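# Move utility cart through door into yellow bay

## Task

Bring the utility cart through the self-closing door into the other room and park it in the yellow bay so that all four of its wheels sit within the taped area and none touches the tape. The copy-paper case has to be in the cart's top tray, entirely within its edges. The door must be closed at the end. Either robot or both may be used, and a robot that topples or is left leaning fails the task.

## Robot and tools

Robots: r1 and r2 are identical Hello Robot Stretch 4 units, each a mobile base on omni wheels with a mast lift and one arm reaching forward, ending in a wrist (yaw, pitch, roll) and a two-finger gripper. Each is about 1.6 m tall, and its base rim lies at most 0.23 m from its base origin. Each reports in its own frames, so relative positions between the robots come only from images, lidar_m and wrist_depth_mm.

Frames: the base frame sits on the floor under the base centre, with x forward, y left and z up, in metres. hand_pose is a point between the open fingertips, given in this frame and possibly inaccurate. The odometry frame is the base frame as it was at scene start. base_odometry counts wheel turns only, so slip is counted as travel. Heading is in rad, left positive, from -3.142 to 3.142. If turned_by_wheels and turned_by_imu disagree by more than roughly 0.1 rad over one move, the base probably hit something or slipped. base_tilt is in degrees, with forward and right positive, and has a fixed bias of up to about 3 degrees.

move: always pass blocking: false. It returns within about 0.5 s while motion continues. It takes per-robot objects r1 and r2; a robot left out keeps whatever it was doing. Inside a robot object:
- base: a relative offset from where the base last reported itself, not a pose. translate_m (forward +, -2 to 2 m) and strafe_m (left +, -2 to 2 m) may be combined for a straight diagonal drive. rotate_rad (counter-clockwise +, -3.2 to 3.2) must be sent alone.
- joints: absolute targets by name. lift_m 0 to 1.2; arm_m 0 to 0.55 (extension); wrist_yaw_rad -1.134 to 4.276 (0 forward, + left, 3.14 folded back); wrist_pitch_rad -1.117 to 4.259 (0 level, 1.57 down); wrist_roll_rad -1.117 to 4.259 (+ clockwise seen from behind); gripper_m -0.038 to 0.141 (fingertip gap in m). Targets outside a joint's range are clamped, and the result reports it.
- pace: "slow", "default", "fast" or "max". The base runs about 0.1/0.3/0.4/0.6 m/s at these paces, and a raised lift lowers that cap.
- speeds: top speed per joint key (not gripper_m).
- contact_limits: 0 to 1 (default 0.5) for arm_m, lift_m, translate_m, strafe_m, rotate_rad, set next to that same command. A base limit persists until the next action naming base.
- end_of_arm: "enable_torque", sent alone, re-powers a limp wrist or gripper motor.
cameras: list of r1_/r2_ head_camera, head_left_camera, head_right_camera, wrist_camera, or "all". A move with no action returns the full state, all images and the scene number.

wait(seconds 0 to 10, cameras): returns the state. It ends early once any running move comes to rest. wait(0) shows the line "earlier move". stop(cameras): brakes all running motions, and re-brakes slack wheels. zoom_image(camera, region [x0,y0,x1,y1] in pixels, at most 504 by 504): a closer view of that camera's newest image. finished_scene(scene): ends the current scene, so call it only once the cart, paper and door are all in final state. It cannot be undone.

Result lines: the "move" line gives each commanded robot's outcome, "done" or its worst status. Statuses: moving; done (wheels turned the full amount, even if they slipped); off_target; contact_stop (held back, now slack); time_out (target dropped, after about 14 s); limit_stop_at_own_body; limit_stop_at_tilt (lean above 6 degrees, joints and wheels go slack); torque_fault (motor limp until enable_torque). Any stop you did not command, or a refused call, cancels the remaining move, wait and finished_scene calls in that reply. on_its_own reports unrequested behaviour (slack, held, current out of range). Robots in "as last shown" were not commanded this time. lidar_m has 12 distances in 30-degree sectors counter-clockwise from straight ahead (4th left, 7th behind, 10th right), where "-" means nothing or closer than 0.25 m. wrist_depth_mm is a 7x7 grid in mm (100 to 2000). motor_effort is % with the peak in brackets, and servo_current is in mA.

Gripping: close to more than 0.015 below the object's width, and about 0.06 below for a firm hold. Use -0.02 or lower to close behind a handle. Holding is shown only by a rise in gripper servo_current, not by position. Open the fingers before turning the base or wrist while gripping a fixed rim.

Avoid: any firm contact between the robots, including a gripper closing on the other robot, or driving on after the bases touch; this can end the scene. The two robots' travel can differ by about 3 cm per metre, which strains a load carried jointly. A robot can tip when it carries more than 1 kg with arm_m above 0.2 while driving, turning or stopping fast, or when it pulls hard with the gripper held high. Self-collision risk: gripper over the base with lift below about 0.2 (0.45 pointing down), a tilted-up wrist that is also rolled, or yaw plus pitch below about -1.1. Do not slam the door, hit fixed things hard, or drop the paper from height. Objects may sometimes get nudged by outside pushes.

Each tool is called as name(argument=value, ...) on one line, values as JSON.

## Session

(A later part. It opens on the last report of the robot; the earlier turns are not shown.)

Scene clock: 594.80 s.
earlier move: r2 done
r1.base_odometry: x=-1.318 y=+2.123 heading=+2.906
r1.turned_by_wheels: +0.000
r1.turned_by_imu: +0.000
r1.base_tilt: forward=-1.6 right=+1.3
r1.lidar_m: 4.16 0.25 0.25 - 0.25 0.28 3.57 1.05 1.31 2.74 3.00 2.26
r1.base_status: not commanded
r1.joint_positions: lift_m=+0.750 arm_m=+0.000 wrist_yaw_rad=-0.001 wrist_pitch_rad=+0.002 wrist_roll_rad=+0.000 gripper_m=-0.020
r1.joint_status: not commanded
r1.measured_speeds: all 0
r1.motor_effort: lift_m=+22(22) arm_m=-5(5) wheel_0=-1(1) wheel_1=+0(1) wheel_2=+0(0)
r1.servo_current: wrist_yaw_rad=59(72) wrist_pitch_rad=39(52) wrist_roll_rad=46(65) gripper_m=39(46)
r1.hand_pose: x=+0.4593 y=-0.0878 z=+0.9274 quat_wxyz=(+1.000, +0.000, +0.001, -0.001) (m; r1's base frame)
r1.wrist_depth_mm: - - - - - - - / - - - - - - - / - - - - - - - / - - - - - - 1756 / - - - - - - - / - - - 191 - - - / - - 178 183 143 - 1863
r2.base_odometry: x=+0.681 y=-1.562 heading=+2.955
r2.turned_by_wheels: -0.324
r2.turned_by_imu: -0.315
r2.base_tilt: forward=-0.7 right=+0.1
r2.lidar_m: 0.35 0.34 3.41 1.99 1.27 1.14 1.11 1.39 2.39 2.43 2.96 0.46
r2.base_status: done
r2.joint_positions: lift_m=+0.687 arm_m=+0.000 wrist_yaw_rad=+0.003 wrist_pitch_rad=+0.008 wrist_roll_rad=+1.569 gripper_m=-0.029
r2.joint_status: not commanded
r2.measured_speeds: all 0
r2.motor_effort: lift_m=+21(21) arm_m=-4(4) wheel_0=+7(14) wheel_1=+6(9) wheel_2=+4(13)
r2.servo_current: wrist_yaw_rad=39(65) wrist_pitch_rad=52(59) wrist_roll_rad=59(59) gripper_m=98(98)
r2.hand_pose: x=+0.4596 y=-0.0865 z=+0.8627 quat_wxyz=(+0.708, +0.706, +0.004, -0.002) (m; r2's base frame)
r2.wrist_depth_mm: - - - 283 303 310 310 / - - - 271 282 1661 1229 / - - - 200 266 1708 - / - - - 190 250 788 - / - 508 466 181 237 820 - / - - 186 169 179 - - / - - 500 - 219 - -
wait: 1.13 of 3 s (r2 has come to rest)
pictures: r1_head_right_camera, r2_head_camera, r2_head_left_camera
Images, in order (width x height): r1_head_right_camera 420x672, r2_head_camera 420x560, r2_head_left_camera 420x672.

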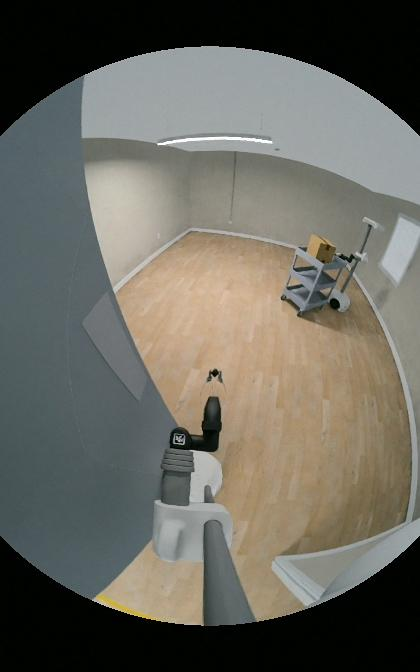

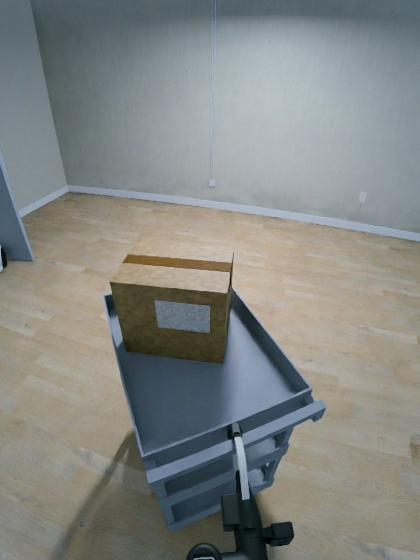

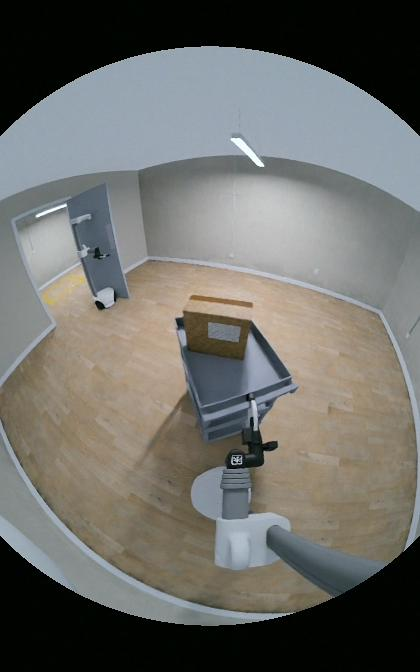

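move(blocking=false, r2={"base":{"translate_m":0.1,"strafe_m":0.48},"contact_limits":{"translate_m":0.6}})

wait(seconds=5)

move(blocking=false, r2={"base":{"rotate_rad":-0.4},"pace":"slow"})

wait(seconds=3)

move(blocking=false, r2={"base":{"translate_m":0.07,"strafe_m":0.38},"contact_limits":{"translate_m":0.6}})

wait(seconds=5)

move(blocking=false, r2={"base":{"rotate_rad":-0.4},"pace":"slow"})

wait(seconds=3, cameras=["r2_head_camera","r2_head_left_camera","r1_head_right_camera"])

Scene clock: 604.40 s.
move: r2 moving
r1: as last shown
r1.base_tilt: forward=-1.6 right=+1.2
r1.lidar_m: 4.16 0.25 0.25 - 0.25 0.32 3.59 1.07 1.29 2.73 2.96 2.22
r1.motor_effort: lift_m=+22(22) arm_m=-5(5) wheel_0=-1(1) wheel_1=+0(0) wheel_2=+0(0)
r1.servo_current: wrist_yaw_rad=52(52) wrist_pitch_rad=46(46) wrist_roll_rad=52(59) gripper_m=39(52)
r1.wrist_depth_mm: - - - - - - - / - - - - - - - / - - - - - - - / - - - - - - 1756 / - - - - - - - / - - - 191 - - - / - - 177 183 143 - -
r2.base_odometry: x=+0.669 y=-1.592 heading=+2.954
r2.turned_by_wheels: -0.001
r2.turned_by_imu: -0.001
r2.base_tilt: forward=-0.7 right=+0.1
r2.lidar_m: 0.34 0.35 3.38 2.01 1.24 1.13 1.11 1.40 2.40 2.44 2.99 0.46
r2.base_status: translate_m moving; strafe_m moving
r2.joint_positions: lift_m=+0.687 arm_m=+0.000 wrist_yaw_rad=-0.004 wrist_pitch_rad=+0.008 wrist_roll_rad=+1.569 gripper_m=-0.029
r2.joint_status: not commanded
r2.measured_speeds: translate_m=+0.027 strafe_m=+0.124 rotate_rad=+0.002 lift_m=+0.000 arm_m=+0.000 wrist_yaw_rad=-0.001 wrist_pitch_rad=+0.000 wrist_roll_rad=+0.000
r2.motor_effort: lift_m=+21(21) arm_m=-4(4) wheel_0=-14(14) wheel_1=+11(13) wheel_2=-9(11)
r2.servo_current: wrist_yaw_rad=52(59) wrist_pitch_rad=59(59) wrist_roll_rad=46(59) gripper_m=91(98)
r2.contact_limits: translate_m 0.6
r2.hand_pose: x=+0.4589 y=-0.0887 z=+0.8627 quat_wxyz=(+0.708, +0.706, +0.001, -0.004) (m; r2's base frame)
r2.wrist_depth_mm: - - - 283 303 312 312 / - - - 271 283 1618 1205 / - - - 200 266 1708 - / - - - 188 250 798 - / - 508 462 180 236 842 - / - - 187 168 179 - - / - - 488 - 217 - -
pictures: none

Scene clock: 606.97 s.
earlier move: r2 done
r1.base_odometry: x=-1.318 y=+2.123 heading=+2.906
r1.turned_by_wheels: +0.000
r1.turned_by_imu: +0.000
r1.base_tilt: forward=-1.6 right=+1.3
r1.lidar_m: 4.17 0.25 0.25 - 0.25 0.30 3.58 1.06 1.31 2.72 2.32 2.03
r1.base_status: not commanded
r1.joint_positions: lift_m=+0.750 arm_m=+0.000 wrist_yaw_rad=-0.001 wrist_pitch_rad=+0.002 wrist_roll_rad=+0.000 gripper_m=-0.020
r1.joint_status: not commanded
r1.measured_speeds: all 0
r1.motor_effort: lift_m=+22(22) arm_m=-5(5) wheel_0=+0(2) wheel_1=+0(1) wheel_2=+0(0)
r1.servo_current: wrist_yaw_rad=52(78) wrist_pitch_rad=39(52) wrist_roll_rad=52(65) gripper_m=39(52)
r1.hand_pose: x=+0.4593 y=-0.0878 z=+0.9274 quat_wxyz=(+1.000, +0.000, +0.001, -0.001) (m; r1's base frame)
r1.wrist_depth_mm: - - - - - - - / - - - - - - - / - - - - - - - / - - - - - - 1576 / - - - - - - - / - - - 191 - - - / - - 178 184 143 1863 -
r2.base_odometry: x=+0.494 y=-2.015 heading=+2.955
r2.turned_by_wheels: +0.000
r2.turned_by_imu: +0.000
r2.base_tilt: forward=-0.7 right=+0.1
r2.lidar_m: 0.41 2.50 2.94 1.88 1.17 1.05 1.08 1.26 2.62 2.89 3.57 0.40
r2.base_status: done
r2.joint_positions: lift_m=+0.687 arm_m=+0.000 wrist_yaw_rad=-0.003 wrist_pitch_rad=+0.008 wrist_roll_rad=+1.569 gripper_m=-0.029
r2.joint_status: not commanded
r2.measured_speeds: all 0
r2.motor_effort: lift_m=+21(21) arm_m=-3(4) wheel_0=-3(18) wheel_1=+1(13) wheel_2=-5(14)
r2.servo_current: wrist_yaw_rad=39(59) wrist_pitch_rad=46(59) wrist_roll_rad=52(59) gripper_m=85(104)
r2.contact_limits: translate_m 0.6
r2.hand_pose: x=+0.4590 y=-0.0883 z=+0.8627 quat_wxyz=(+0.708, +0.706, +0.002, -0.004) (m; r2's base frame)
r2.wrist_depth_mm: - - - 137 192 - - / - 477 459 142 199 - - / - 452 445 148 208 - - / - - 512 154 217 - - / - - 609 161 226 - - / - - 186 168 179 1499 - / - - - - 247 1661 462
wait: 2.57 of 5 s (r2 has come to rest)
pictures: none

Scene clock: 607.47 s.
move: r2 moving
r1: as last shown
r1.lidar_m: 4.14 0.25 0.25 - 0.25 0.31 3.57 1.06 1.28 2.73 2.35 2.02
r1.motor_effort: lift_m=+22(22) arm_m=-5(5) wheel_0=+0(1) wheel_1=+0(1) wheel_2=+0(0)
r1.servo_current: wrist_yaw_rad=46(65) wrist_pitch_rad=33(46) wrist_roll_rad=33(59) gripper_m=39(46)
r1.wrist_depth_mm: - - - - - - - / - - - - - - - / - - - - - - - / - - - - - - 1618 / - - - - - - - / - - - 191 - - - / - - 178 183 143 1983 -
r2.base_odometry: x=+0.494 y=-2.015 heading=+2.830
r2.turned_by_wheels: -0.124
r2.turned_by_imu: -0.120
r2.base_tilt: forward=-0.6 right=+0.1
r2.lidar_m: 0.40 0.43 2.93 2.25 1.26 1.08 1.07 1.20 2.08 2.89 3.28 0.42
r2.base_status: rotate_rad moving
r2.joint_positions: lift_m=+0.687 arm_m=+0.000 wrist_yaw_rad=+0.004 wrist_pitch_rad=+0.008 wrist_roll_rad=+1.569 gripper_m=-0.029
r2.joint_status: not commanded
r2.measured_speeds: translate_m=+0.000 strafe_m=-0.001 rotate_rad=-0.490 lift_m=+0.000 arm_m=+0.000 wrist_yaw_rad=+0.000 wrist_pitch_rad=+0.000 wrist_roll_rad=+0.000
r2.motor_effort: lift_m=+21(21) arm_m=-3(4) wheel_0=+7(12) wheel_1=+8(9) wheel_2=+10(11)
r2.servo_current: wrist_yaw_rad=59(59) wrist_pitch_rad=52(52) wrist_roll_rad=46(52) gripper_m=98(98)
r2.hand_pose: x=+0.4597 y=-0.0862 z=+0.8627 quat_wxyz=(+0.708, +0.706, +0.004, -0.001) (m; r2's base frame)
r2.wrist_depth_mm: - - - 153 210 1537 - / - - 569 156 214 798 - / - 466 449 158 218 820 - / - - 480 162 224 820 - / - - 544 167 228 - - / - - 187 169 179 - - / - - - - 238 1576 496
pictures: none

Scene clock: 608.53 s.
earlier move: r2 done
r1.base_odometry: x=-1.318 y=+2.123 heading=+2.906
r1.turned_by_wheels: +0.000
r1.turned_by_imu: +0.000
r1.base_tilt: forward=-1.6 right=+1.2
r1.lidar_m: 4.16 0.26 0.25 - 0.25 0.32 3.59 1.04 1.28 2.74 2.53 2.05
r1.base_status: not commanded
r1.joint_positions: lift_m=+0.750 arm_m=+0.000 wrist_yaw_rad=-0.001 wrist_pitch_rad=+0.002 wrist_roll_rad=+0.000 gripper_m=-0.020
r1.joint_status: not commanded
r1.measured_speeds: all 0
r1.motor_effort: lift_m=+22(22) arm_m=-5(5) wheel_0=+0(1) wheel_1=+0(1) wheel_2=+0(0)
r1.servo_current: wrist_yaw_rad=39(65) wrist_pitch_rad=46(52) wrist_roll_rad=46(65) gripper_m=46(46)
r1.hand_pose: x=+0.4593 y=-0.0878 z=+0.9274 quat_wxyz=(+1.000, +0.000, +0.001, -0.001) (m; r1's base frame)
r1.wrist_depth_mm: - - - - - - - / - - - - - - - / - - - - - - - / - - - - - - 1661 / - - - - - - - / - - - 191 - - - / - - 178 183 143 1983 -
r2.base_odometry: x=+0.494 y=-2.015 heading=+2.556
r2.turned_by_wheels: -0.275
r2.turned_by_imu: -0.267
r2.base_tilt: forward=-0.7 right=+0.1
r2.lidar_m: 0.35 0.36 2.50 2.92 1.57 1.13 1.07 1.09 1.43 2.88 2.96 0.49
r2.base_status: done
r2.joint_positions: lift_m=+0.687 arm_m=+0.000 wrist_yaw_rad=+0.004 wrist_pitch_rad=+0.008 wrist_roll_rad=+1.569 gripper_m=-0.029
r2.joint_status: not commanded
r2.measured_speeds: all 0
r2.motor_effort: lift_m=+21(21) arm_m=-3(4) wheel_0=+4(12) wheel_1=+4(9) wheel_2=+6(12)
r2.servo_current: wrist_yaw_rad=59(59) wrist_pitch_rad=46(59) wrist_roll_rad=46(59) gripper_m=98(98)
r2.hand_pose: x=+0.4597 y=-0.0862 z=+0.8627 quat_wxyz=(+0.708, +0.706, +0.004, -0.001) (m; r2's base frame)
r2.wrist_depth_mm: - - - 223 300 303 306 / - - - 268 279 1618 1138 / - - - 200 265 1661 - / - - - 189 249 798 - / - 508 466 180 237 820 - / - - 186 169 179 - - / - - 500 - 220 - -
wait: 1.07 of 3 s (r2 has come to rest)
pictures: none

Scene clock: 609.03 s.
move: r2 moving
r1: as last shown
r1.base_tilt: forward=-1.6 right=+1.3
r1.lidar_m: 4.14 0.25 0.25 - 0.25 0.32 3.58 1.06 1.30 2.74 2.55 2.09
r1.motor_effort: lift_m=+22(22) arm_m=-5(5) wheel_0=-1(1) wheel_1=+0(1) wheel_2=+0(0)
r1.servo_current: wrist_yaw_rad=46(72) wrist_pitch_rad=39(46) wrist_roll_rad=39(59) gripper_m=46(46)
r1.wrist_depth_mm: - - - - - - - / - - - - - - - / - - - - - - - / - - - - - - 1661 / - - - - - - - / - - - 191 - - - / - - 178 183 143 1921 -
r2.base_odometry: x=+0.471 y=-2.039 heading=+2.555
r2.turned_by_wheels: -0.001
r2.turned_by_imu: -0.001
r2.base_tilt: forward=-0.7 right=+0.1
r2.lidar_m: 0.34 0.35 2.44 2.89 1.60 1.13 1.06 1.12 1.41 2.91 3.00 0.45
r2.base_status: translate_m moving; strafe_m moving
r2.joint_positions: lift_m=+0.687 arm_m=+0.000 wrist_yaw_rad=-0.007 wrist_pitch_rad=+0.008 wrist_roll_rad=+1.569 gripper_m=-0.029
r2.joint_status: not commanded
r2.measured_speeds: translate_m=+0.023 strafe_m=+0.128 rotate_rad=-0.001 lift_m=+0.000 arm_m=+0.000 wrist_yaw_rad=-0.031 wrist_pitch_rad=+0.000 wrist_roll_rad=+0.000
r2.motor_effort: lift_m=+21(21) arm_m=-4(4) wheel_0=-9(16) wheel_1=+11(12) wheel_2=-10(10)
r2.servo_current: wrist_yaw_rad=46(52) wrist_pitch_rad=52(59) wrist_roll_rad=46(52) gripper_m=91(98)
r2.contact_limits: translate_m 0.6
r2.hand_pose: x=+0.4587 y=-0.0893 z=+0.8627 quat_wxyz=(+0.708, +0.706, +0.000, -0.005) (m; r2's base frame)
r2.wrist_depth_mm: - - - 281 304 309 309 / - - - 271 281 1661 1205 / - - - 200 265 1661 508 / - - - 187 249 778 - / - 512 462 179 237 820 - / - - 187 167 179 - - / - - 492 - 216 - -
pictures: none

Scene clock: 611.23 s.
earlier move: r2 done
r1.base_odometry: x=-1.318 y=+2.123 heading=+2.906
r1.turned_by_wheels: +0.000
r1.turned_by_imu: +0.000
r1.base_tilt: forward=-1.6 right=+1.2
r1.lidar_m: 4.15 0.25 0.25 - 0.25 0.32 3.56 1.06 1.32 2.72 2.12 1.98
r1.base_status: not commanded
r1.joint_positions: lift_m=+0.750 arm_m=+0.000 wrist_yaw_rad=-0.001 wrist_pitch_rad=+0.002 wrist_roll_rad=+0.000 gripper_m=-0.020
r1.joint_status: not commanded
r1.measured_speeds: all 0
r1.motor_effort: lift_m=+22(22) arm_m=-5(5) wheel_0=-1(1) wheel_1=+0(1) wheel_2=+0(0)
r1.servo_current: wrist_yaw_rad=46(72) wrist_pitch_rad=39(52) wrist_roll_rad=46(65) gripper_m=46(46)
r1.hand_pose: x=+0.4593 y=-0.0878 z=+0.9274 quat_wxyz=(+1.000, +0.000, +0.001, -0.001) (m; r1's base frame)
r1.wrist_depth_mm: - - - - - - - / - - - - - - - / - - - - - - - / - - - - - - 1537 / - - - - - - - / - - - 191 - - - / - - 178 182 143 - -
r2.base_odometry: x=+0.225 y=-2.293 heading=+2.555
r2.turned_by_wheels: +0.001
r2.turned_by_imu: +0.000
r2.base_tilt: forward=-0.7 right=+0.0
r2.lidar_m: 0.41 0.48 2.18 2.57 1.73 1.22 1.15 1.17 1.56 3.24 3.33 0.41
r2.base_status: done
r2.joint_positions: lift_m=+0.687 arm_m=+0.000 wrist_yaw_rad=-0.003 wrist_pitch_rad=+0.008 wrist_roll_rad=+1.569 gripper_m=-0.029
r2.joint_status: not commanded
r2.measured_speeds: all 0
r2.motor_effort: lift_m=+21(21) arm_m=-3(4) wheel_0=-2(17) wheel_1=+1(12) wheel_2=-5(14)
r2.servo_current: wrist_yaw_rad=52(65) wrist_pitch_rad=59(59) wrist_roll_rad=39(59) gripper_m=91(98)
r2.contact_limits: translate_m 0.6
r2.hand_pose: x=+0.4590 y=-0.0883 z=+0.8627 quat_wxyz=(+0.708, +0.706, +0.002, -0.004) (m; r2's base frame)
r2.wrist_depth_mm: - - - 140 196 732 - / - - 480 145 203 - - / - 449 436 150 211 - - / - - 500 157 218 820 - / - - 591 163 227 - - / - - 187 168 179 564 - / - - - - - 1576 480
wait: 2.20 of 5 s (r2 has come to rest)
pictures: none

Scene clock: 611.73 s.
move: r2 moving
r1: as last shown
r1.base_tilt: forward=-1.6 right=+1.3
r1.lidar_m: 4.17 0.25 0.25 - 0.25 0.32 3.60 1.08 1.30 2.73 2.14 2.01
r1.motor_effort: lift_m=+22(22) arm_m=-5(5) wheel_0=+0(1) wheel_1=+0(1) wheel_2=+0(0)
r1.servo_current: wrist_yaw_rad=52(59) wrist_pitch_rad=33(46) wrist_roll_rad=46(65) gripper_m=39(52)
r1.wrist_depth_mm: - - - - - - - / - - - - - - - / - - - - - - - / - - - - - - 1618 / - - - - - - - / - - - 191 - - - / - - 178 183 143 - -
r2.base_odometry: x=+0.225 y=-2.292 heading=+2.431
r2.turned_by_wheels: -0.124
r2.turned_by_imu: -0.121
r2.base_tilt: forward=-0.6 right=+0.1
r2.lidar_m: 0.41 0.41 2.15 2.56 2.02 1.30 1.15 1.15 1.45 2.86 3.25 0.43
r2.base_status: rotate_rad moving
r2.joint_positions: lift_m=+0.687 arm_m=+0.000 wrist_yaw_rad=+0.004 wrist_pitch_rad=+0.008 wrist_roll_rad=+1.569 gripper_m=-0.029
r2.joint_status: not commanded
r2.measured_speeds: translate_m=+0.000 strafe_m=-0.002 rotate_rad=-0.493 lift_m=+0.000 arm_m=+0.000 wrist_yaw_rad=+0.000 wrist_pitch_rad=+0.000 wrist_roll_rad=+0.000
r2.motor_effort: lift_m=+21(21) arm_m=-4(4) wheel_0=+9(13) wheel_1=+7(8) wheel_2=+11(12)
r2.servo_current: wrist_yaw_rad=46(52) wrist_pitch_rad=52(59) wrist_roll_rad=39(59) gripper_m=98(98)
r2.hand_pose: x=+0.4597 y=-0.0862 z=+0.8627 quat_wxyz=(+0.708, +0.706, +0.004, -0.001) (m; r2's base frame)
r2.wrist_depth_mm: - - - 160 218 1618 517 / - - - 162 221 741 - / - 535 477 164 224 809 - / - 492 469 166 227 831 - / - - 530 168 230 - - / - - 187 170 179 - - / - - - - 236 1576 496
pictures: none

Scene clock: 612.80 s.
earlier move: r2 done
r1.base_odometry: x=-1.318 y=+2.123 heading=+2.906
r1.turned_by_wheels: +0.000
r1.turned_by_imu: +0.000
r1.base_tilt: forward=-1.6 right=+1.3
r1.lidar_m: 4.18 0.26 0.25 - 0.25 0.31 3.57 1.08 1.31 2.74 2.25 2.03
r1.base_status: not commanded
r1.joint_positions: lift_m=+0.750 arm_m=+0.000 wrist_yaw_rad=-0.001 wrist_pitch_rad=+0.002 wrist_roll_rad=+0.000 gripper_m=-0.020
r1.joint_status: not commanded
r1.measured_speeds: all 0
r1.motor_effort: lift_m=+22(22) arm_m=-5(5) wheel_0=-1(1) wheel_1=+0(1) wheel_2=+0(0)
r1.servo_current: wrist_yaw_rad=39(65) wrist_pitch_rad=52(52) wrist_roll_rad=46(65) gripper_m=39(52)
r1.hand_pose: x=+0.4593 y=-0.0878 z=+0.9274 quat_wxyz=(+1.000, +0.000, +0.001, -0.001) (m; r1's base frame)
r1.wrist_depth_mm: - - - - - - - / - - - - - - - / - - - - - - - / - - - - - - 1537 / - - - - - - - / - - - 191 - - - / - - 177 183 144 - -
r2.base_odometry: x=+0.225 y=-2.293 heading=+2.156
r2.turned_by_wheels: -0.274
r2.turned_by_imu: -0.267
r2.base_tilt: forward=-0.7 right=+0.0
r2.lidar_m: 0.33 0.33 2.16 2.28 2.56 1.53 1.14 1.13 1.24 1.79 3.23 0.46
r2.base_status: done
r2.joint_positions: lift_m=+0.687 arm_m=+0.000 wrist_yaw_rad=+0.005 wrist_pitch_rad=+0.008 wrist_roll_rad=+1.569 gripper_m=-0.029
r2.joint_status: not commanded
r2.measured_speeds: all 0
r2.motor_effort: lift_m=+21(21) arm_m=-3(4) wheel_0=+6(13) wheel_1=+5(8) wheel_2=+5(13)
r2.servo_current: wrist_yaw_rad=59(59) wrist_pitch_rad=52(59) wrist_roll_rad=46(59) gripper_m=91(98)
r2.hand_pose: x=+0.4597 y=-0.0861 z=+0.8627 quat_wxyz=(+0.708, +0.706, +0.004, -0.001) (m; r2's base frame)
r2.wrist_depth_mm: - - - 273 315 1366 1042 / - - - 281 300 1537 1138 / - - - 207 276 1708 504 / - - - 193 254 809 - / - - 488 182 240 820 - / - 466 186 168 179 - - / - - 480 - 216 - -
wait: 1.07 of 3 s (r2 has come to rest)
pictures: r1_head_right_camera, r2_head_camera, r2_head_left_camera
Images, in order (width x height): r1_head_right_camera 420x672, r2_head_camera 420x560, r2_head_left_camera 420x672.

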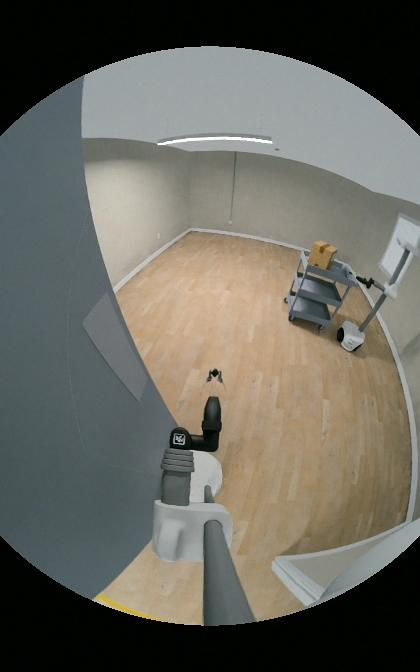

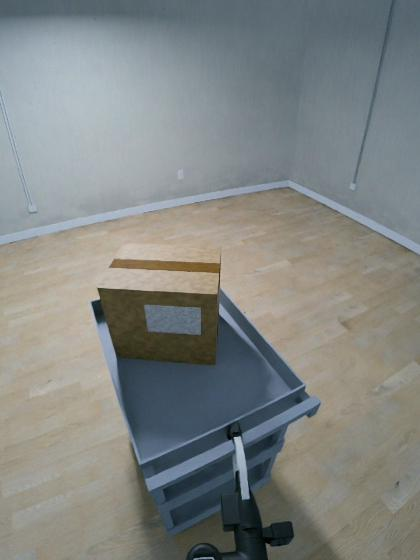

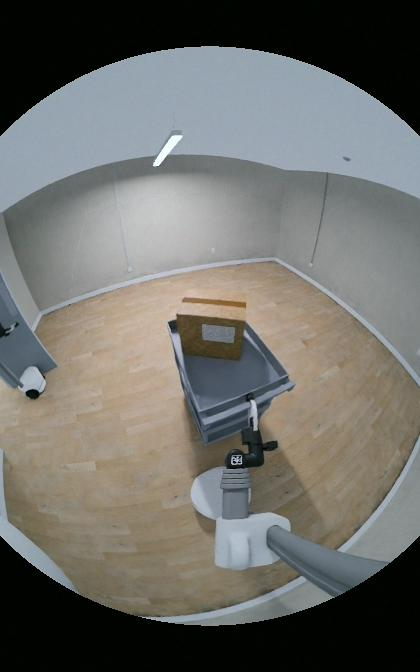

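move(blocking=false, r2={"base":{"translate_m":0.15,"strafe_m":0.42},"contact_limits":{"translate_m":0.6}})

wait(seconds=5)

move(blocking=false, r2={"base":{"rotate_rad":-0.4},"pace":"slow"})

wait(seconds=3)

move(blocking=false, r2={"base":{"translate_m":0.12,"strafe_m":0.42},"contact_limits":{"translate_m":0.6}})

wait(seconds=5, cameras=["r2_head_camera","r2_head_left_camera","r1_head_right_camera"])

Scene clock: 627.87 s.
move: r2 moving
r1: as last shown
r1.lidar_m: 4.16 0.26 0.25 - 0.25 0.30 3.57 1.07 1.31 2.74 2.20 2.01
r1.motor_effort: lift_m=+22(22) arm_m=-5(5) wheel_0=+0(1) wheel_1=+0(0) wheel_2=+0(0)
r1.servo_current: wrist_yaw_rad=46(65) wrist_pitch_rad=39(52) wrist_roll_rad=52(59) gripper_m=46(46)
r1.wrist_depth_mm: - - - - - - - / - - - - - - - / - - - - - - - / - - - - - - 1576 / - - - - - - - / - - - 191 - - - / - - 177 183 143 1756 -
r2.base_odometry: x=+0.195 y=-2.300 heading=+2.155
r2.turned_by_wheels: -0.001
r2.turned_by_imu: -0.001
r2.base_tilt: forward=-0.7 right=+0.1
r2.lidar_m: 0.31 0.33 2.14 2.23 2.54 1.56 1.20 1.16 1.27 1.84 3.28 0.46
r2.base_status: translate_m moving; strafe_m moving
r2.joint_positions: lift_m=+0.687 arm_m=+0.000 wrist_yaw_rad=-0.004 wrist_pitch_rad=+0.008 wrist_roll_rad=+1.569 gripper_m=-0.029
r2.joint_status: not commanded
r2.measured_speeds: translate_m=+0.042 strafe_m=+0.116 rotate_rad=+0.000 lift_m=+0.000 arm_m=+0.000 wrist_yaw_rad=-0.011 wrist_pitch_rad=+0.000 wrist_roll_rad=+0.000
r2.motor_effort: lift_m=+21(21) arm_m=-4(4) wheel_0=-12(12) wheel_1=+10(12) wheel_2=-11(13)
r2.servo_current: wrist_yaw_rad=52(65) wrist_pitch_rad=52(59) wrist_roll_rad=59(59) gripper_m=91(98)
r2.contact_limits: translate_m 0.6
r2.hand_pose: x=+0.4589 y=-0.0887 z=+0.8627 quat_wxyz=(+0.708, +0.706, +0.001, -0.004) (m; r2's base frame)
r2.wrist_depth_mm: - - - 278 319 1336 1042 / - - - 283 303 1537 430 / - - - 208 276 1708 500 / - - - 194 254 788 - / - - 496 181 238 831 - / - 466 185 167 179 - - / - - 477 - 214 - -
pictures: none

Scene clock: 630.33 s.
earlier move: r2 done
r1.base_odometry: x=-1.318 y=+2.123 heading=+2.906
r1.turned_by_wheels: +0.000
r1.turned_by_imu: +0.000
r1.base_tilt: forward=-1.6 right=+1.3
r1.lidar_m: 4.15 0.26 0.25 - 0.25 0.32 3.59 1.04 1.29 2.74 1.80 1.82
r1.base_status: not commanded
r1.joint_positions: lift_m=+0.750 arm_m=+0.000 wrist_yaw_rad=-0.001 wrist_pitch_rad=+0.002 wrist_roll_rad=+0.000 gripper_m=-0.020
r1.joint_status: not commanded
r1.measured_speeds: all 0
r1.motor_effort: lift_m=+22(22) arm_m=-5(5) wheel_0=-1(1) wheel_1=+0(1) wheel_2=+0(0)
r1.servo_current: wrist_yaw_rad=46(65) wrist_pitch_rad=33(52) wrist_roll_rad=33(59) gripper_m=39(52)
r1.hand_pose: x=+0.4593 y=-0.0878 z=+0.9274 quat_wxyz=(+1.000, +0.000, +0.001, -0.001) (m; r1's base frame)
r1.wrist_depth_mm: - - - - - - - / - - - - - - - / - - - - - - - / - - - - - 1618 1618 / - - - - - - - / - - - 191 - 1983 - / - - 178 183 144 - -
r2.base_odometry: x=-0.208 y=-2.400 heading=+2.156
r2.turned_by_wheels: +0.001
r2.turned_by_imu: +0.001
r2.base_tilt: forward=-0.7 right=+0.1
r2.lidar_m: 0.41 0.45 1.72 1.81 2.25 1.95 1.49 1.42 1.56 2.31 3.56 0.42
r2.base_status: done
r2.joint_positions: lift_m=+0.687 arm_m=+0.000 wrist_yaw_rad=-0.003 wrist_pitch_rad=+0.008 wrist_roll_rad=+1.569 gripper_m=-0.029
r2.joint_status: not commanded
r2.measured_speeds: all 0
r2.motor_effort: lift_m=+21(21) arm_m=-3(4) wheel_0=-3(16) wheel_1=+1(12) wheel_2=-5(14)
r2.servo_current: wrist_yaw_rad=46(65) wrist_pitch_rad=52(59) wrist_roll_rad=39(59) gripper_m=85(98)
r2.contact_limits: translate_m 0.6
r2.hand_pose: x=+0.4591 y=-0.0882 z=+0.8627 quat_wxyz=(+0.708, +0.706, +0.002, -0.004) (m; r2's base frame)
r2.wrist_depth_mm: - - - 153 209 1537 - / - - 585 156 215 768 - / - 500 452 160 219 798 - / - 500 477 163 223 809 - / - - 544 167 229 - - / - - 186 170 179 - - / - - - - 238 1576 484
wait: 2.47 of 5 s (r2 has come to rest)
pictures: none

Scene clock: 630.83 s.
move: r2 moving
r1: as last shown
r1.lidar_m: 4.17 0.25 0.25 - 0.25 0.32 3.57 1.08 1.31 2.72 1.80 1.86
r1.servo_current: wrist_yaw_rad=39(59) wrist_pitch_rad=46(46) wrist_roll_rad=52(59) gripper_m=39(46)
r1.wrist_depth_mm: - - - - - - - / - - - - - - - / - - - - - - - / - - - - - 1708 1618 / - - - - - - - / - - - 191 - - - / - - 177 183 143 - -
r2.base_odometry: x=-0.208 y=-2.399 heading=+2.032
r2.turned_by_wheels: -0.124
r2.turned_by_imu: -0.120
r2.base_tilt: forward=-0.7 right=+0.1
r2.lidar_m: 0.39 0.41 1.70 1.73 2.23 2.17 1.54 1.45 1.49 2.01 3.58 0.43
r2.base_status: rotate_rad moving
r2.joint_positions: lift_m=+0.687 arm_m=+0.000 wrist_yaw_rad=+0.004 wrist_pitch_rad=+0.008 wrist_roll_rad=+1.569 gripper_m=-0.029
r2.joint_status: not commanded
r2.measured_speeds: translate_m=+0.000 strafe_m=-0.001 rotate_rad=-0.486 lift_m=+0.000 arm_m=+0.000 wrist_yaw_rad=+0.000 wrist_pitch_rad=+0.000 wrist_roll_rad=+0.000
r2.motor_effort: lift_m=+21(21) arm_m=-3(4) wheel_0=+9(13) wheel_1=+7(9) wheel_2=+11(12)
r2.servo_current: wrist_yaw_rad=59(59) wrist_pitch_rad=46(52) wrist_roll_rad=33(59) gripper_m=98(98)
r2.hand_pose: x=+0.4597 y=-0.0862 z=+0.8627 quat_wxyz=(+0.708, +0.706, +0.004, -0.001) (m; r2's base frame)
r2.wrist_depth_mm: - - - 170 230 1618 1138 / - - - 171 231 1537 - / - - 564 170 229 831 - / - 469 466 170 231 842 - / - - 504 170 231 842 - / - - 187 170 179 820 - / - - - - 232 - -
pictures: none

Scene clock: 631.90 s.
earlier move: r2 done
r1.base_odometry: x=-1.318 y=+2.123 heading=+2.906
r1.turned_by_wheels: +0.000
r1.turned_by_imu: +0.000
r1.base_tilt: forward=-1.6 right=+1.3
r1.lidar_m: 4.14 0.25 0.25 - 0.25 0.33 3.59 1.07 1.33 2.73 1.81 1.94
r1.base_status: not commanded
r1.joint_positions: lift_m=+0.750 arm_m=+0.000 wrist_yaw_rad=-0.001 wrist_pitch_rad=+0.002 wrist_roll_rad=+0.000 gripper_m=-0.020
r1.joint_status: not commanded
r1.measured_speeds: all 0
r1.motor_effort: lift_m=+22(22) arm_m=-5(5) wheel_0=+0(1) wheel_1=+0(1) wheel_2=+0(0)
r1.servo_current: wrist_yaw_rad=26(65) wrist_pitch_rad=46(52) wrist_roll_rad=52(59) gripper_m=46(52)
r1.hand_pose: x=+0.4593 y=-0.0878 z=+0.9274 quat_wxyz=(+1.000, +0.000, +0.001, -0.001) (m; r1's base frame)
r1.wrist_depth_mm: - - - - - - - / - - - - - - - / - - - - - - - / - - - - - 1708 1576 / - - - - - - - / - - - 191 - - - / - - 178 184 143 - -
r2.base_odometry: x=-0.208 y=-2.399 heading=+1.757
r2.turned_by_wheels: -0.274
r2.turned_by_imu: -0.267
r2.base_tilt: forward=-0.7 right=+0.0
r2.lidar_m: 0.31 0.27 3.30 1.74 2.25 2.24 1.75 1.46 1.45 1.69 2.78 0.47
r2.base_status: done
r2.joint_positions: lift_m=+0.687 arm_m=+0.000 wrist_yaw_rad=+0.004 wrist_pitch_rad=+0.008 wrist_roll_rad=+1.569 gripper_m=-0.029
r2.joint_status: not commanded
r2.measured_speeds: all 0
r2.motor_effort: lift_m=+21(21) arm_m=-4(4) wheel_0=+6(13) wheel_1=+4(9) wheel_2=+10(12)
r2.servo_current: wrist_yaw_rad=46(59) wrist_pitch_rad=52(59) wrist_roll_rad=46(59) gripper_m=91(98)
r2.hand_pose: x=+0.4597 y=-0.0862 z=+0.8627 quat_wxyz=(+0.708, +0.706, +0.004, -0.001) (m; r2's base frame)
r2.wrist_depth_mm: - - - 264 - 1618 1160 / - - - 293 319 334 332 / - - - 215 285 1618 488 / - - - 198 259 1756 - / - - 591 184 242 809 - / - 455 186 168 179 809 - / - 462 459 - 216 - -
wait: 1.07 of 3 s (r2 has come to rest)
pictures: none

Scene clock: 632.40 s.
move: r2 moving
r1: as last shown
r1.base_tilt: forward=-1.6 right=+1.2
r1.lidar_m: 4.14 0.25 0.25 - 0.25 0.32 3.58 1.05 1.31 2.74 1.76 1.92
r1.motor_effort: lift_m=+22(22) arm_m=-5(5) wheel_0=+0(1) wheel_1=+0(0) wheel_2=+0(0)
r1.servo_current: wrist_yaw_rad=46(65) wrist_pitch_rad=39(52) wrist_roll_rad=59(65) gripper_m=39(46)
r1.wrist_depth_mm: - - - - - - - / - - - - - - - / - - - - - - - / - - - - - 1756 1576 / - - - - - - - / - - - 191 - - - / - - 177 183 143 - -
r2.base_odometry: x=-0.239 y=-2.397 heading=+1.756
r2.turned_by_wheels: -0.002
r2.turned_by_imu: -0.002
r2.base_tilt: forward=-0.7 right=+0.1
r2.lidar_m: 0.31 0.30 3.25 1.67 1.95 2.21 1.77 1.50 1.50 1.69 2.79 0.47
r2.base_status: translate_m moving; strafe_m moving
r2.joint_positions: lift_m=+0.687 arm_m=+0.000 wrist_yaw_rad=-0.009 wrist_pitch_rad=+0.008 wrist_roll_rad=+1.569 gripper_m=-0.029
r2.joint_status: not commanded
r2.measured_speeds: translate_m=+0.033 strafe_m=+0.120 rotate_rad=-0.002 lift_m=+0.000 arm_m=+0.000 wrist_yaw_rad=-0.054 wrist_pitch_rad=+0.000 wrist_roll_rad=+0.000
r2.motor_effort: lift_m=+21(21) arm_m=-4(4) wheel_0=-16(16) wheel_1=+13(13) wheel_2=-14(14)
r2.servo_current: wrist_yaw_rad=65(65) wrist_pitch_rad=52(59) wrist_roll_rad=26(52) gripper_m=91(98)
r2.contact_limits: translate_m 0.6
r2.hand_pose: x=+0.4585 y=-0.0900 z=+0.8627 quat_wxyz=(+0.708, +0.706, +0.000, -0.006) (m; r2's base frame)
r2.wrist_depth_mm: - - - 273 - 1661 1118 / - - - 300 325 336 338 / - - - 216 289 1661 500 / - - - 198 259 1661 - / - - 654 180 240 831 - / - 452 186 166 179 - - / - 455 449 - 212 - -
pictures: none

Scene clock: 634.80 s.
earlier move: r2 done
r1.base_odometry: x=-1.318 y=+2.123 heading=+2.906
r1.turned_by_wheels: +0.000
r1.turned_by_imu: +0.000
r1.base_tilt: forward=-1.6 right=+1.3
r1.lidar_m: 1.99 0.27 0.25 - 0.25 0.30 3.58 1.06 1.31 2.74 1.40 1.45
r1.base_status: not commanded
r1.joint_positions: lift_m=+0.750 arm_m=+0.000 wrist_yaw_rad=-0.001 wrist_pitch_rad=+0.002 wrist_roll_rad=+0.000 gripper_m=-0.020
r1.joint_status: not commanded
r1.measured_speeds: all 0
r1.motor_effort: lift_m=+22(22) arm_m=-5(5) wheel_0=-1(1) wheel_1=+0(1) wheel_2=+0(0)
r1.servo_current: wrist_yaw_rad=46(65) wrist_pitch_rad=39(52) wrist_roll_rad=46(65) gripper_m=52(52)
r1.hand_pose: x=+0.4593 y=-0.0878 z=+0.9274 quat_wxyz=(+1.000, +0.000, +0.001, -0.001) (m; r1's base frame)
r1.wrist_depth_mm: - - - - - - - / - - - - - - - / - - - - - - - / - - - - - 1618 - / - - - - - - - / - - - 191 178 - - / - - 177 183 143 - -
r2.base_odometry: x=-0.642 y=-2.359 heading=+1.757
r2.turned_by_wheels: +0.001
r2.turned_by_imu: -0.003
r2.base_tilt: forward=-0.7 right=+0.0
r2.lidar_m: 0.36 0.35 2.89 1.31 1.46 2.05 2.24 1.84 1.83 2.12 3.44 0.44
r2.base_status: done
r2.joint_positions: lift_m=+0.687 arm_m=+0.000 wrist_yaw_rad=+0.000 wrist_pitch_rad=+0.008 wrist_roll_rad=+1.569 gripper_m=-0.029
r2.joint_status: not commanded
r2.measured_speeds: all 0
r2.motor_effort: lift_m=+21(21) arm_m=+4(4) wheel_0=-4(18) wheel_1=+1(13) wheel_2=-3(18)
r2.servo_current: wrist_yaw_rad=52(85) wrist_pitch_rad=52(59) wrist_roll_rad=52(59) gripper_m=91(98)
r2.contact_limits: translate_m 0.6
r2.hand_pose: x=+0.4592 y=-0.0875 z=+0.8627 quat_wxyz=(+0.708, +0.706, +0.003, -0.003) (m; r2's base frame)
r2.wrist_depth_mm: - - - 251 255 1499 1138 / - - - 187 248 1661 521 / - - - 182 244 809 - / - - 492 179 237 842 - / - - 477 175 234 842 - / - - 186 170 179 - - / - - 549 - 224 - -
wait: 2.40 of 5 s (r2 has come to rest)
pictures: r1_head_right_camera, r2_head_camera, r2_head_left_camera
Images, in order (width x height): r1_head_right_camera 420x672, r2_head_camera 420x560, r2_head_left_camera 420x672.

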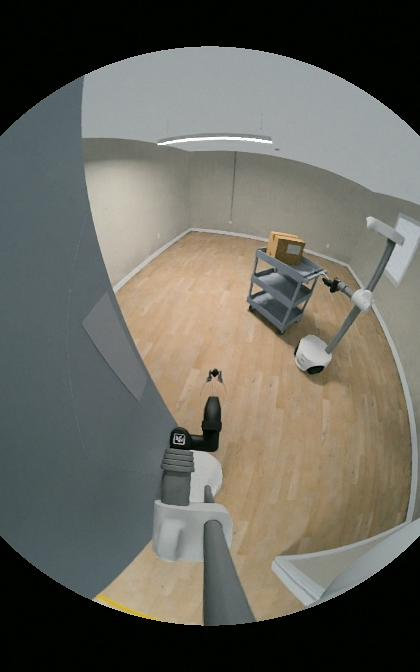

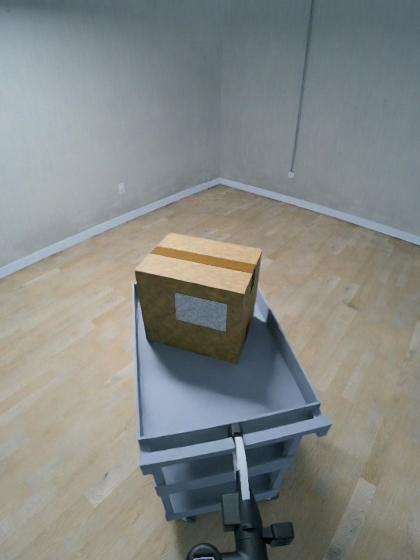

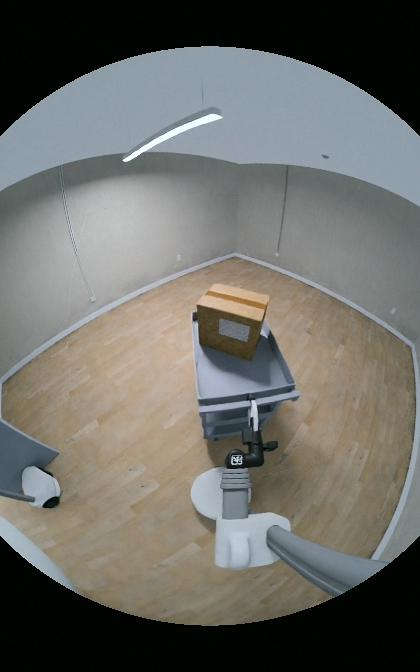

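move(blocking=false, r2={"base":{"translate_m":-0.38},"contact_limits":{"translate_m":0.5},"pace":"slow"})

wait(seconds=5)

move(blocking=false, r2={"base":{"rotate_rad":-0.35},"pace":"slow"})

wait(seconds=3)

move(blocking=false, r2={"base":{"translate_m":0.05,"strafe_m":0.33},"pace":"slow","contact_limits":{"translate_m":0.6}})

wait(seconds=5)

move(blocking=false, r2={"base":{"rotate_rad":-0.35},"pace":"slow"})

wait(seconds=3, cameras=["r2_head_camera","r2_head_left_camera","r2_head_right_camera","r1_head_right_camera"])

Scene clock: 651.67 s.
move: r2 moving
r1: as last shown
r1.lidar_m: 2.01 0.25 0.25 - 0.25 0.33 3.57 1.04 1.28 2.74 1.44 1.45
r1.servo_current: wrist_yaw_rad=52(52) wrist_pitch_rad=39(52) wrist_roll_rad=52(59) gripper_m=39(46)
r1.wrist_depth_mm: - - - - - - - / - - - - - - - / - - - - - - - / - - - - - 1537 - / - - - - - - - / - - - 191 178 - - / - - 177 183 143 - -
r2.base_odometry: x=-0.640 y=-2.371 heading=+1.757
r2.turned_by_wheels: +0.000
r2.turned_by_imu: +0.001
r2.base_tilt: forward=-0.7 right=+0.1
r2.lidar_m: 0.38 0.38 2.88 1.30 1.44 2.03 2.20 1.85 1.83 2.10 3.43 0.44
r2.base_status: translate_m moving
r2.joint_positions: lift_m=+0.687 arm_m=+0.000 wrist_yaw_rad=+0.001 wrist_pitch_rad=+0.008 wrist_roll_rad=+1.569 gripper_m=-0.029
r2.joint_status: not commanded
r2.measured_speeds: translate_m=-0.048 strafe_m=+0.000 rotate_rad=+0.000 lift_m=+0.000 arm_m=+0.000 wrist_yaw_rad=+0.001 wrist_pitch_rad=+0.000 wrist_roll_rad=+0.000
r2.motor_effort: lift_m=+21(21) arm_m=+4(4) wheel_0=-2(9) wheel_1=-8(8) wheel_2=+14(14)
r2.servo_current: wrist_yaw_rad=33(52) wrist_pitch_rad=52(52) wrist_roll_rad=59(59) gripper_m=91(98)
r2.contact_limits: translate_m 0.5
r2.hand_pose: x=+0.4593 y=-0.0872 z=+0.8627 quat_wxyz=(+0.708, +0.706, +0.003, -0.002) (m; r2's base frame)
r2.wrist_depth_mm: - - - 248 251 1537 1138 / - - - 185 246 1708 492 / - - - 181 242 809 - / - - 473 178 237 831 - / - - 484 175 235 831 - / - - 187 171 179 - - / - - 554 - 226 - -
pictures: none

Scene clock: 656.27 s.
earlier move: r2 done
r1.base_odometry: x=-1.318 y=+2.123 heading=+2.906
r1.turned_by_wheels: +0.000
r1.turned_by_imu: +0.000
r1.base_tilt: forward=-1.6 right=+1.3
r1.lidar_m: 4.15 0.25 0.25 - 0.25 0.31 3.57 1.05 1.28 2.75 1.36 1.51
r1.base_status: not commanded
r1.joint_positions: lift_m=+0.750 arm_m=+0.000 wrist_yaw_rad=-0.001 wrist_pitch_rad=+0.002 wrist_roll_rad=+0.000 gripper_m=-0.020
r1.joint_status: not commanded
r1.measured_speeds: all 0
r1.motor_effort: lift_m=+22(22) arm_m=-5(5) wheel_0=+0(1) wheel_1=+0(1) wheel_2=+0(0)
r1.servo_current: wrist_yaw_rad=46(78) wrist_pitch_rad=33(52) wrist_roll_rad=39(65) gripper_m=39(52)
r1.hand_pose: x=+0.4593 y=-0.0878 z=+0.9274 quat_wxyz=(+1.000, +0.000, +0.001, -0.001) (m; r1's base frame)
r1.wrist_depth_mm: - - - - - - - / - - - - - - - / - - - - - - - / - - - - - - 1255 / - - - - - - - / - - - 191 - - - / - - 177 183 143 1708 -
r2.base_odometry: x=-0.572 y=-2.732 heading=+1.757
r2.turned_by_wheels: +0.000
r2.turned_by_imu: +0.002
r2.base_tilt: forward=-0.7 right=+0.1
r2.lidar_m: 0.39 0.39 3.14 1.32 1.78 1.77 1.90 1.60 1.56 1.81 2.98 0.45
r2.base_status: done
r2.joint_positions: lift_m=+0.687 arm_m=+0.000 wrist_yaw_rad=+0.003 wrist_pitch_rad=+0.008 wrist_roll_rad=+1.569 gripper_m=-0.029
r2.joint_status: not commanded
r2.measured_speeds: all 0
r2.motor_effort: lift_m=+21(21) arm_m=+4(4) wheel_0=-1(11) wheel_1=-4(9) wheel_2=+8(15)
r2.servo_current: wrist_yaw_rad=52(59) wrist_pitch_rad=52(59) wrist_roll_rad=39(59) gripper_m=85(98)
r2.contact_limits: translate_m 0.5
r2.hand_pose: x=+0.4596 y=-0.0865 z=+0.8627 quat_wxyz=(+0.708, +0.706, +0.004, -0.002) (m; r2's base frame)
r2.wrist_depth_mm: - - - 181 244 1618 1138 / - - - 180 241 1661 521 / - - 661 177 239 820 - / - - 469 234 236 842 - / - - 488 173 233 820 - / - - 187 170 179 809 - / - - 574 - 228 - -
wait: 4.60 of 5 s (r2 has come to rest)
pictures: none

Scene clock: 656.77 s.
move: r2 moving
r1: as last shown
r1.lidar_m: 4.17 0.28 0.25 - 0.25 0.31 3.58 1.08 1.30 2.71 1.36 1.52
r1.servo_current: wrist_yaw_rad=59(59) wrist_pitch_rad=39(52) wrist_roll_rad=46(65) gripper_m=46(46)
r1.wrist_depth_mm: - - - - - - - / - - - - - - - / - - - - - - - / - - - - - - 1229 / - - - - - - - / - - - 191 - - - / - - 177 182 143 1618 -
r2.base_odometry: x=-0.572 y=-2.732 heading=+1.633
r2.turned_by_wheels: -0.125
r2.turned_by_imu: -0.121
r2.base_tilt: forward=-0.7 right=+0.0
r2.lidar_m: 0.35 0.33 3.15 1.31 1.49 1.76 1.90 1.63 1.59 1.73 2.54 0.43
r2.base_status: rotate_rad moving
r2.joint_positions: lift_m=+0.687 arm_m=+0.000 wrist_yaw_rad=+0.007 wrist_pitch_rad=+0.008 wrist_roll_rad=+1.569 gripper_m=-0.029
r2.joint_status: not commanded
r2.measured_speeds: translate_m=-0.001 strafe_m=-0.001 rotate_rad=-0.494 lift_m=+0.000 arm_m=+0.000 wrist_yaw_rad=+0.000 wrist_pitch_rad=+0.000 wrist_roll_rad=+0.000
r2.motor_effort: lift_m=+21(21) arm_m=+4(4) wheel_0=+12(13) wheel_1=+8(8) wheel_2=+12(14)
r2.servo_current: wrist_yaw_rad=46(59) wrist_pitch_rad=46(59) wrist_roll_rad=46(59) gripper_m=85(98)
r2.hand_pose: x=+0.4599 y=-0.0854 z=+0.8627 quat_wxyz=(+0.708, +0.706, +0.005, +0.000) (m; r2's base frame)
r2.wrist_depth_mm: - - - 266 279 290 291 / - - - 260 267 1661 1160 / - - - 193 255 1756 - / - - 609 185 246 809 - / - 469 469 179 237 831 - / - - 187 171 179 - - / - - 508 - 220 - -
pictures: none

Scene clock: 657.73 s.
earlier move: r2 done
r1.base_odometry: x=-1.318 y=+2.123 heading=+2.906
r1.turned_by_wheels: +0.000
r1.turned_by_imu: +0.000
r1.base_tilt: forward=-1.6 right=+1.3
r1.lidar_m: 4.15 0.25 0.25 - 0.25 0.33 3.60 1.04 1.29 2.74 1.35 1.61
r1.base_status: not commanded
r1.joint_positions: lift_m=+0.750 arm_m=+0.000 wrist_yaw_rad=-0.001 wrist_pitch_rad=+0.002 wrist_roll_rad=+0.000 gripper_m=-0.020
r1.joint_status: not commanded
r1.measured_speeds: all 0
r1.motor_effort: lift_m=+22(22) arm_m=-5(5) wheel_0=-1(1) wheel_1=+0(1) wheel_2=+0(0)
r1.servo_current: wrist_yaw_rad=39(65) wrist_pitch_rad=39(52) wrist_roll_rad=46(65) gripper_m=46(52)
r1.hand_pose: x=+0.4593 y=-0.0878 z=+0.9274 quat_wxyz=(+1.000, +0.000, +0.001, -0.001) (m; r1's base frame)
r1.wrist_depth_mm: - - - - - - - / - - - - - - - / - - - - - - - / - - - - - - 1182 / - - - - - - - / - - - 191 - - - / - - 177 183 143 1576 -
r2.base_odometry: x=-0.572 y=-2.732 heading=+1.408
r2.turned_by_wheels: -0.225
r2.turned_by_imu: -0.219
r2.base_tilt: forward=-0.7 right=+0.0
r2.lidar_m: 0.26 0.28 3.15 1.30 1.37 1.77 1.79 1.74 1.59 1.63 2.02 0.49
r2.base_status: done
r2.joint_positions: lift_m=+0.687 arm_m=+0.000 wrist_yaw_rad=-0.004 wrist_pitch_rad=+0.008 wrist_roll_rad=+1.569 gripper_m=-0.029
r2.joint_status: not commanded
r2.measured_speeds: all 0
r2.motor_effort: lift_m=+21(21) arm_m=+4(4) wheel_0=+1(13) wheel_1=+5(9) wheel_2=+2(14)
r2.servo_current: wrist_yaw_rad=46(59) wrist_pitch_rad=52(59) wrist_roll_rad=52(59) gripper_m=91(98)
r2.hand_pose: x=+0.4589 y=-0.0885 z=+0.8627 quat_wxyz=(+0.708, +0.706, +0.002, -0.004) (m; r2's base frame)
r2.wrist_depth_mm: - - - - - 1661 1138 / - - - 319 - 1537 1160 / - - - 244 355 1499 424 / - - - 213 287 1708 500 / - - - 187 249 1708 - / - - 186 164 179 707 - / - 427 427 - 203 - -
wait: 0.97 of 3 s (r2 has come to rest)
pictures: none

Scene clock: 658.23 s.
move: r2 moving
r1: as last shown
r1.lidar_m: 4.16 0.25 0.25 - 0.25 0.31 3.57 1.05 1.29 2.73 1.36 1.61
r1.motor_effort: lift_m=+21(22) arm_m=-5(5) wheel_0=-1(1) wheel_1=+0(0) wheel_2=+0(0)
r1.servo_current: wrist_yaw_rad=52(65) wrist_pitch_rad=46(46) wrist_roll_rad=59(59) gripper_m=39(46)
r1.wrist_depth_mm: - - - - - - - / - - - - - - - / - - - - - - - / - - - - - - 1205 / - - - - - - - / - - - 191 - - - / - - 178 183 143 1576 -
r2.base_odometry: x=-0.585 y=-2.728 heading=+1.407
r2.turned_by_wheels: -0.001
r2.turned_by_imu: -0.001
r2.base_tilt: forward=-0.7 right=+0.1
r2.lidar_m: 0.25 0.33 3.14 1.28 1.37 1.76 1.79 1.76 1.61 1.59 2.07 0.48
r2.base_status: translate_m moving; strafe_m moving
r2.joint_positions: lift_m=+0.687 arm_m=+0.000 wrist_yaw_rad=-0.004 wrist_pitch_rad=+0.008 wrist_roll_rad=+1.569 gripper_m=-0.029
r2.joint_status: not commanded
r2.measured_speeds: translate_m=+0.008 strafe_m=+0.052 rotate_rad=-0.001 lift_m=+0.000 arm_m=+0.000 wrist_yaw_rad=+0.000 wrist_pitch_rad=+0.000 wrist_roll_rad=+0.000
r2.motor_effort: lift_m=+21(21) arm_m=+4(4) wheel_0=-8(12) wheel_1=+9(9) wheel_2=-10(10)
r2.servo_current: wrist_yaw_rad=46(59) wrist_pitch_rad=59(59) wrist_roll_rad=46(52) gripper_m=91(91)
r2.contact_limits: translate_m 0.6
r2.hand_pose: x=+0.4589 y=-0.0885 z=+0.8627 quat_wxyz=(+0.708, +0.706, +0.002, -0.004) (m; r2's base frame)
r2.wrist_depth_mm: - - - - - 1618 1182 / - - - 317 - 1499 1138 / - - - 242 359 1430 424 / - - - 211 286 1661 504 / - - - 187 248 1808 - / - - 186 161 179 699 - / - 427 427 - 202 - -
pictures: none

Scene clock: 662.30 s.
earlier move: r2 done
r1.base_odometry: x=-1.318 y=+2.123 heading=+2.906
r1.turned_by_wheels: +0.000
r1.turned_by_imu: +0.000
r1.base_tilt: forward=-1.6 right=+1.3
r1.lidar_m: 4.14 0.26 0.25 - 0.25 0.34 3.59 1.07 1.26 2.71 1.08 1.20
r1.base_status: not commanded
r1.joint_positions: lift_m=+0.750 arm_m=+0.000 wrist_yaw_rad=-0.001 wrist_pitch_rad=+0.002 wrist_roll_rad=+0.000 gripper_m=-0.020
r1.joint_status: not commanded
r1.measured_speeds: all 0
r1.motor_effort: lift_m=+22(22) arm_m=-5(5) wheel_0=-1(2) wheel_1=+0(1) wheel_2=+0(0)
r1.servo_current: wrist_yaw_rad=39(72) wrist_pitch_rad=46(52) wrist_roll_rad=46(65) gripper_m=46(52)
r1.hand_pose: x=+0.4593 y=-0.0878 z=+0.9274 quat_wxyz=(+1.000, +0.000, +0.001, -0.001) (m; r1's base frame)
r1.wrist_depth_mm: - - - - - - - / - - - - - - - / - - - - - - - / - - - - - 1366 1336 / - - - - - - - / - - - 191 1537 - - / - - 177 183 143 - -
r2.base_odometry: x=-0.889 y=-2.629 heading=+1.407
r2.turned_by_wheels: +0.000
r2.turned_by_imu: +0.000
r2.base_tilt: forward=-0.7 right=+0.0
r2.lidar_m: 0.34 0.35 2.80 1.01 1.04 1.70 1.71 2.09 1.92 1.94 2.44 0.44
r2.base_status: done
r2.joint_positions: lift_m=+0.687 arm_m=+0.000 wrist_yaw_rad=-0.004 wrist_pitch_rad=+0.008 wrist_roll_rad=+1.569 gripper_m=-0.029
r2.joint_status: not commanded
r2.measured_speeds: all 0
r2.motor_effort: lift_m=+21(21) arm_m=+4(4) wheel_0=-6(12) wheel_1=+5(10) wheel_2=-7(12)
r2.servo_current: wrist_yaw_rad=33(65) wrist_pitch_rad=59(65) wrist_roll_rad=46(65) gripper_m=85(98)
r2.contact_limits: translate_m 0.6
r2.hand_pose: x=+0.4589 y=-0.0887 z=+0.8627 quat_wxyz=(+0.708, +0.706, +0.001, -0.004) (m; r2's base frame)
r2.wrist_depth_mm: - - - 265 272 304 303 / - - - 196 262 1661 1182 / - - - 190 251 1808 - / - - 564 182 244 820 - / - 477 469 177 235 831 - / - - 186 169 179 - - / - - 517 - 222 - -
wait: 4.07 of 5 s (r2 has come to rest)
pictures: none

Scene clock: 662.80 s.
move: r2 moving
r1: as last shown
r1.lidar_m: 4.15 0.25 0.25 - 0.25 0.30 3.58 1.06 1.32 2.74 1.10 1.20
r1.motor_effort: lift_m=+22(22) arm_m=-5(5) wheel_0=-1(1) wheel_1=+0(0) wheel_2=+0(0)
r1.servo_current: wrist_yaw_rad=52(59) wrist_pitch_rad=39(46) wrist_roll_rad=46(52) gripper_m=39(46)
r1.wrist_depth_mm: - - - - - - - / - - - - - - - / - - - - - - - / - - - - - 1397 1336 / - - - - - - - / - - - 191 - - - / - - 177 183 143 1308 -
r2.base_odometry: x=-0.889 y=-2.629 heading=+1.284
r2.turned_by_wheels: -0.123
r2.turned_by_imu: -0.119
r2.base_tilt: forward=-0.7 right=+0.1
r2.lidar_m: 0.34 0.34 2.84 2.84 1.01 1.25 1.69 2.00 1.91 1.91 2.25 0.46
r2.base_status: rotate_rad moving
r2.joint_positions: lift_m=+0.687 arm_m=+0.000 wrist_yaw_rad=+0.009 wrist_pitch_rad=+0.008 wrist_roll_rad=+1.569 gripper_m=-0.029
r2.joint_status: not commanded
r2.measured_speeds: translate_m=+0.000 strafe_m=+0.000 rotate_rad=-0.490 lift_m=+0.000 arm_m=+0.000 wrist_yaw_rad=+0.009 wrist_pitch_rad=+0.000 wrist_roll_rad=+0.000
r2.motor_effort: lift_m=+21(21) arm_m=+4(4) wheel_0=+12(12) wheel_1=+9(10) wheel_2=+17(17)
r2.servo_current: wrist_yaw_rad=72(72) wrist_pitch_rad=52(59) wrist_roll_rad=39(59) gripper_m=85(91)
r2.hand_pose: x=+0.4601 y=-0.0847 z=+0.8627 quat_wxyz=(+0.708, +0.706, +0.006, +0.001) (m; r2's base frame)
r2.wrist_depth_mm: - - - 266 303 306 307 / - - - 272 283 1537 1160 / - - - 259 267 1756 525 / - - - 191 252 778 - / - - 462 182 239 820 - / - - 187 170 179 - - / - - 492 - 219 - -
pictures: none

Scene clock: 663.77 s.
earlier move: r2 done
r1.base_odometry: x=-1.318 y=+2.123 heading=+2.906
r1.turned_by_wheels: +0.000
r1.turned_by_imu: +0.000
r1.base_tilt: forward=-1.6 right=+1.3
r1.lidar_m: 4.17 0.26 0.25 - 0.25 0.32 3.59 1.06 1.28 2.73 1.11 1.23
r1.base_status: not commanded
r1.joint_positions: lift_m=+0.750 arm_m=+0.000 wrist_yaw_rad=-0.001 wrist_pitch_rad=+0.002 wrist_roll_rad=+0.000 gripper_m=-0.020
r1.joint_status: not commanded
r1.measured_speeds: all 0
r1.motor_effort: lift_m=+22(22) arm_m=-5(5) wheel_0=-1(1) wheel_1=+0(1) wheel_2=+0(0)
r1.servo_current: wrist_yaw_rad=72(72) wrist_pitch_rad=52(52) wrist_roll_rad=46(65) gripper_m=39(46)
r1.hand_pose: x=+0.4593 y=-0.0878 z=+0.9274 quat_wxyz=(+1.000, +0.000, +0.001, -0.001) (m; r1's base frame)
r1.wrist_depth_mm: - - - - - - - / - - - - - - - / - - - - - - - / - - - - - - 1281 / - - - - - - - / - - - 190 - - - / - - 177 183 143 1618 -
r2.base_odometry: x=-0.889 y=-2.629 heading=+1.058
r2.turned_by_wheels: -0.226
r2.turned_by_imu: -0.219
r2.base_tilt: forward=-0.7 right=+0.1
r2.lidar_m: 0.25 0.28 2.92 2.81 1.01 1.09 1.67 1.79 1.98 1.91 2.06 0.49
r2.base_status: done
r2.joint_positions: lift_m=+0.687 arm_m=+0.000 wrist_yaw_rad=-0.002 wrist_pitch_rad=+0.008 wrist_roll_rad=+1.569 gripper_m=-0.029
r2.joint_status: not commanded
r2.measured_speeds: all 0
r2.motor_effort: lift_m=+21(21) arm_m=+3(4) wheel_0=+5(15) wheel_1=+4(10) wheel_2=+3(17)
r2.servo_current: wrist_yaw_rad=46(72) wrist_pitch_rad=46(59) wrist_roll_rad=39(65) gripper_m=85(98)
r2.hand_pose: x=+0.4591 y=-0.0879 z=+0.8627 quat_wxyz=(+0.708, +0.706, +0.002, -0.003) (m; r2's base frame)
r2.wrist_depth_mm: - - - - - 1618 1160 / - - - 322 - 1618 1160 / - - - 310 364 375 379 / - - - 211 293 1661 496 / - - - 184 250 1756 - / - - 186 163 179 683 - / - 427 424 - 201 - -
wait: 0.97 of 3 s (r2 has come to rest)
pictures: r1_head_right_camera, r2_head_camera, r2_head_left_camera, r2_head_right_camera
Images, in order (width x height): r1_head_right_camera 420x672, r2_head_camera 420x560, r2_head_left_camera 420x672, r2_head_right_camera 420x672.

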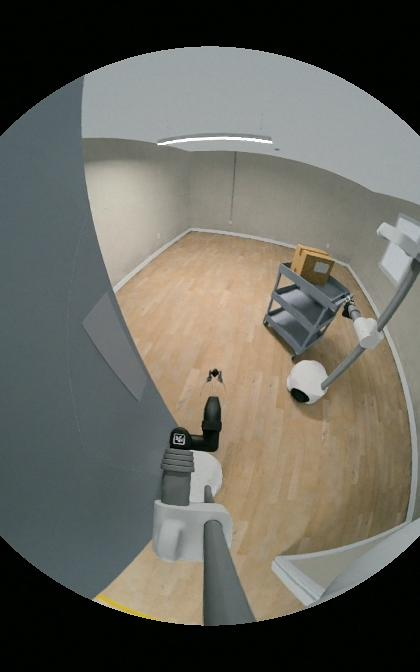

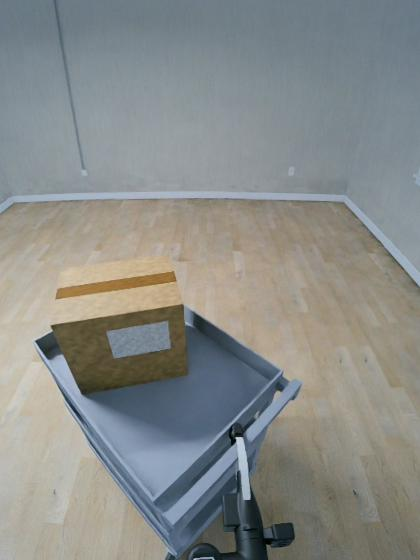

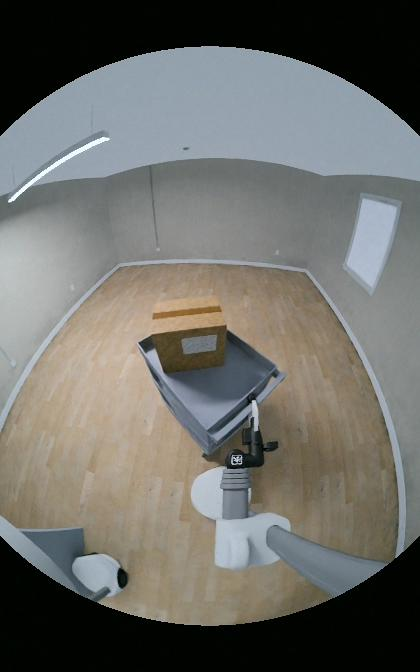

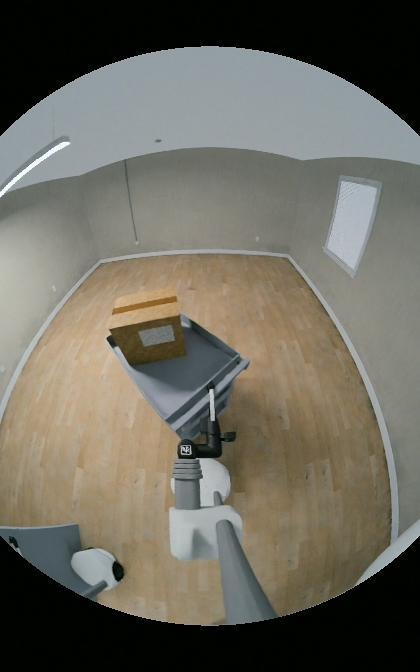

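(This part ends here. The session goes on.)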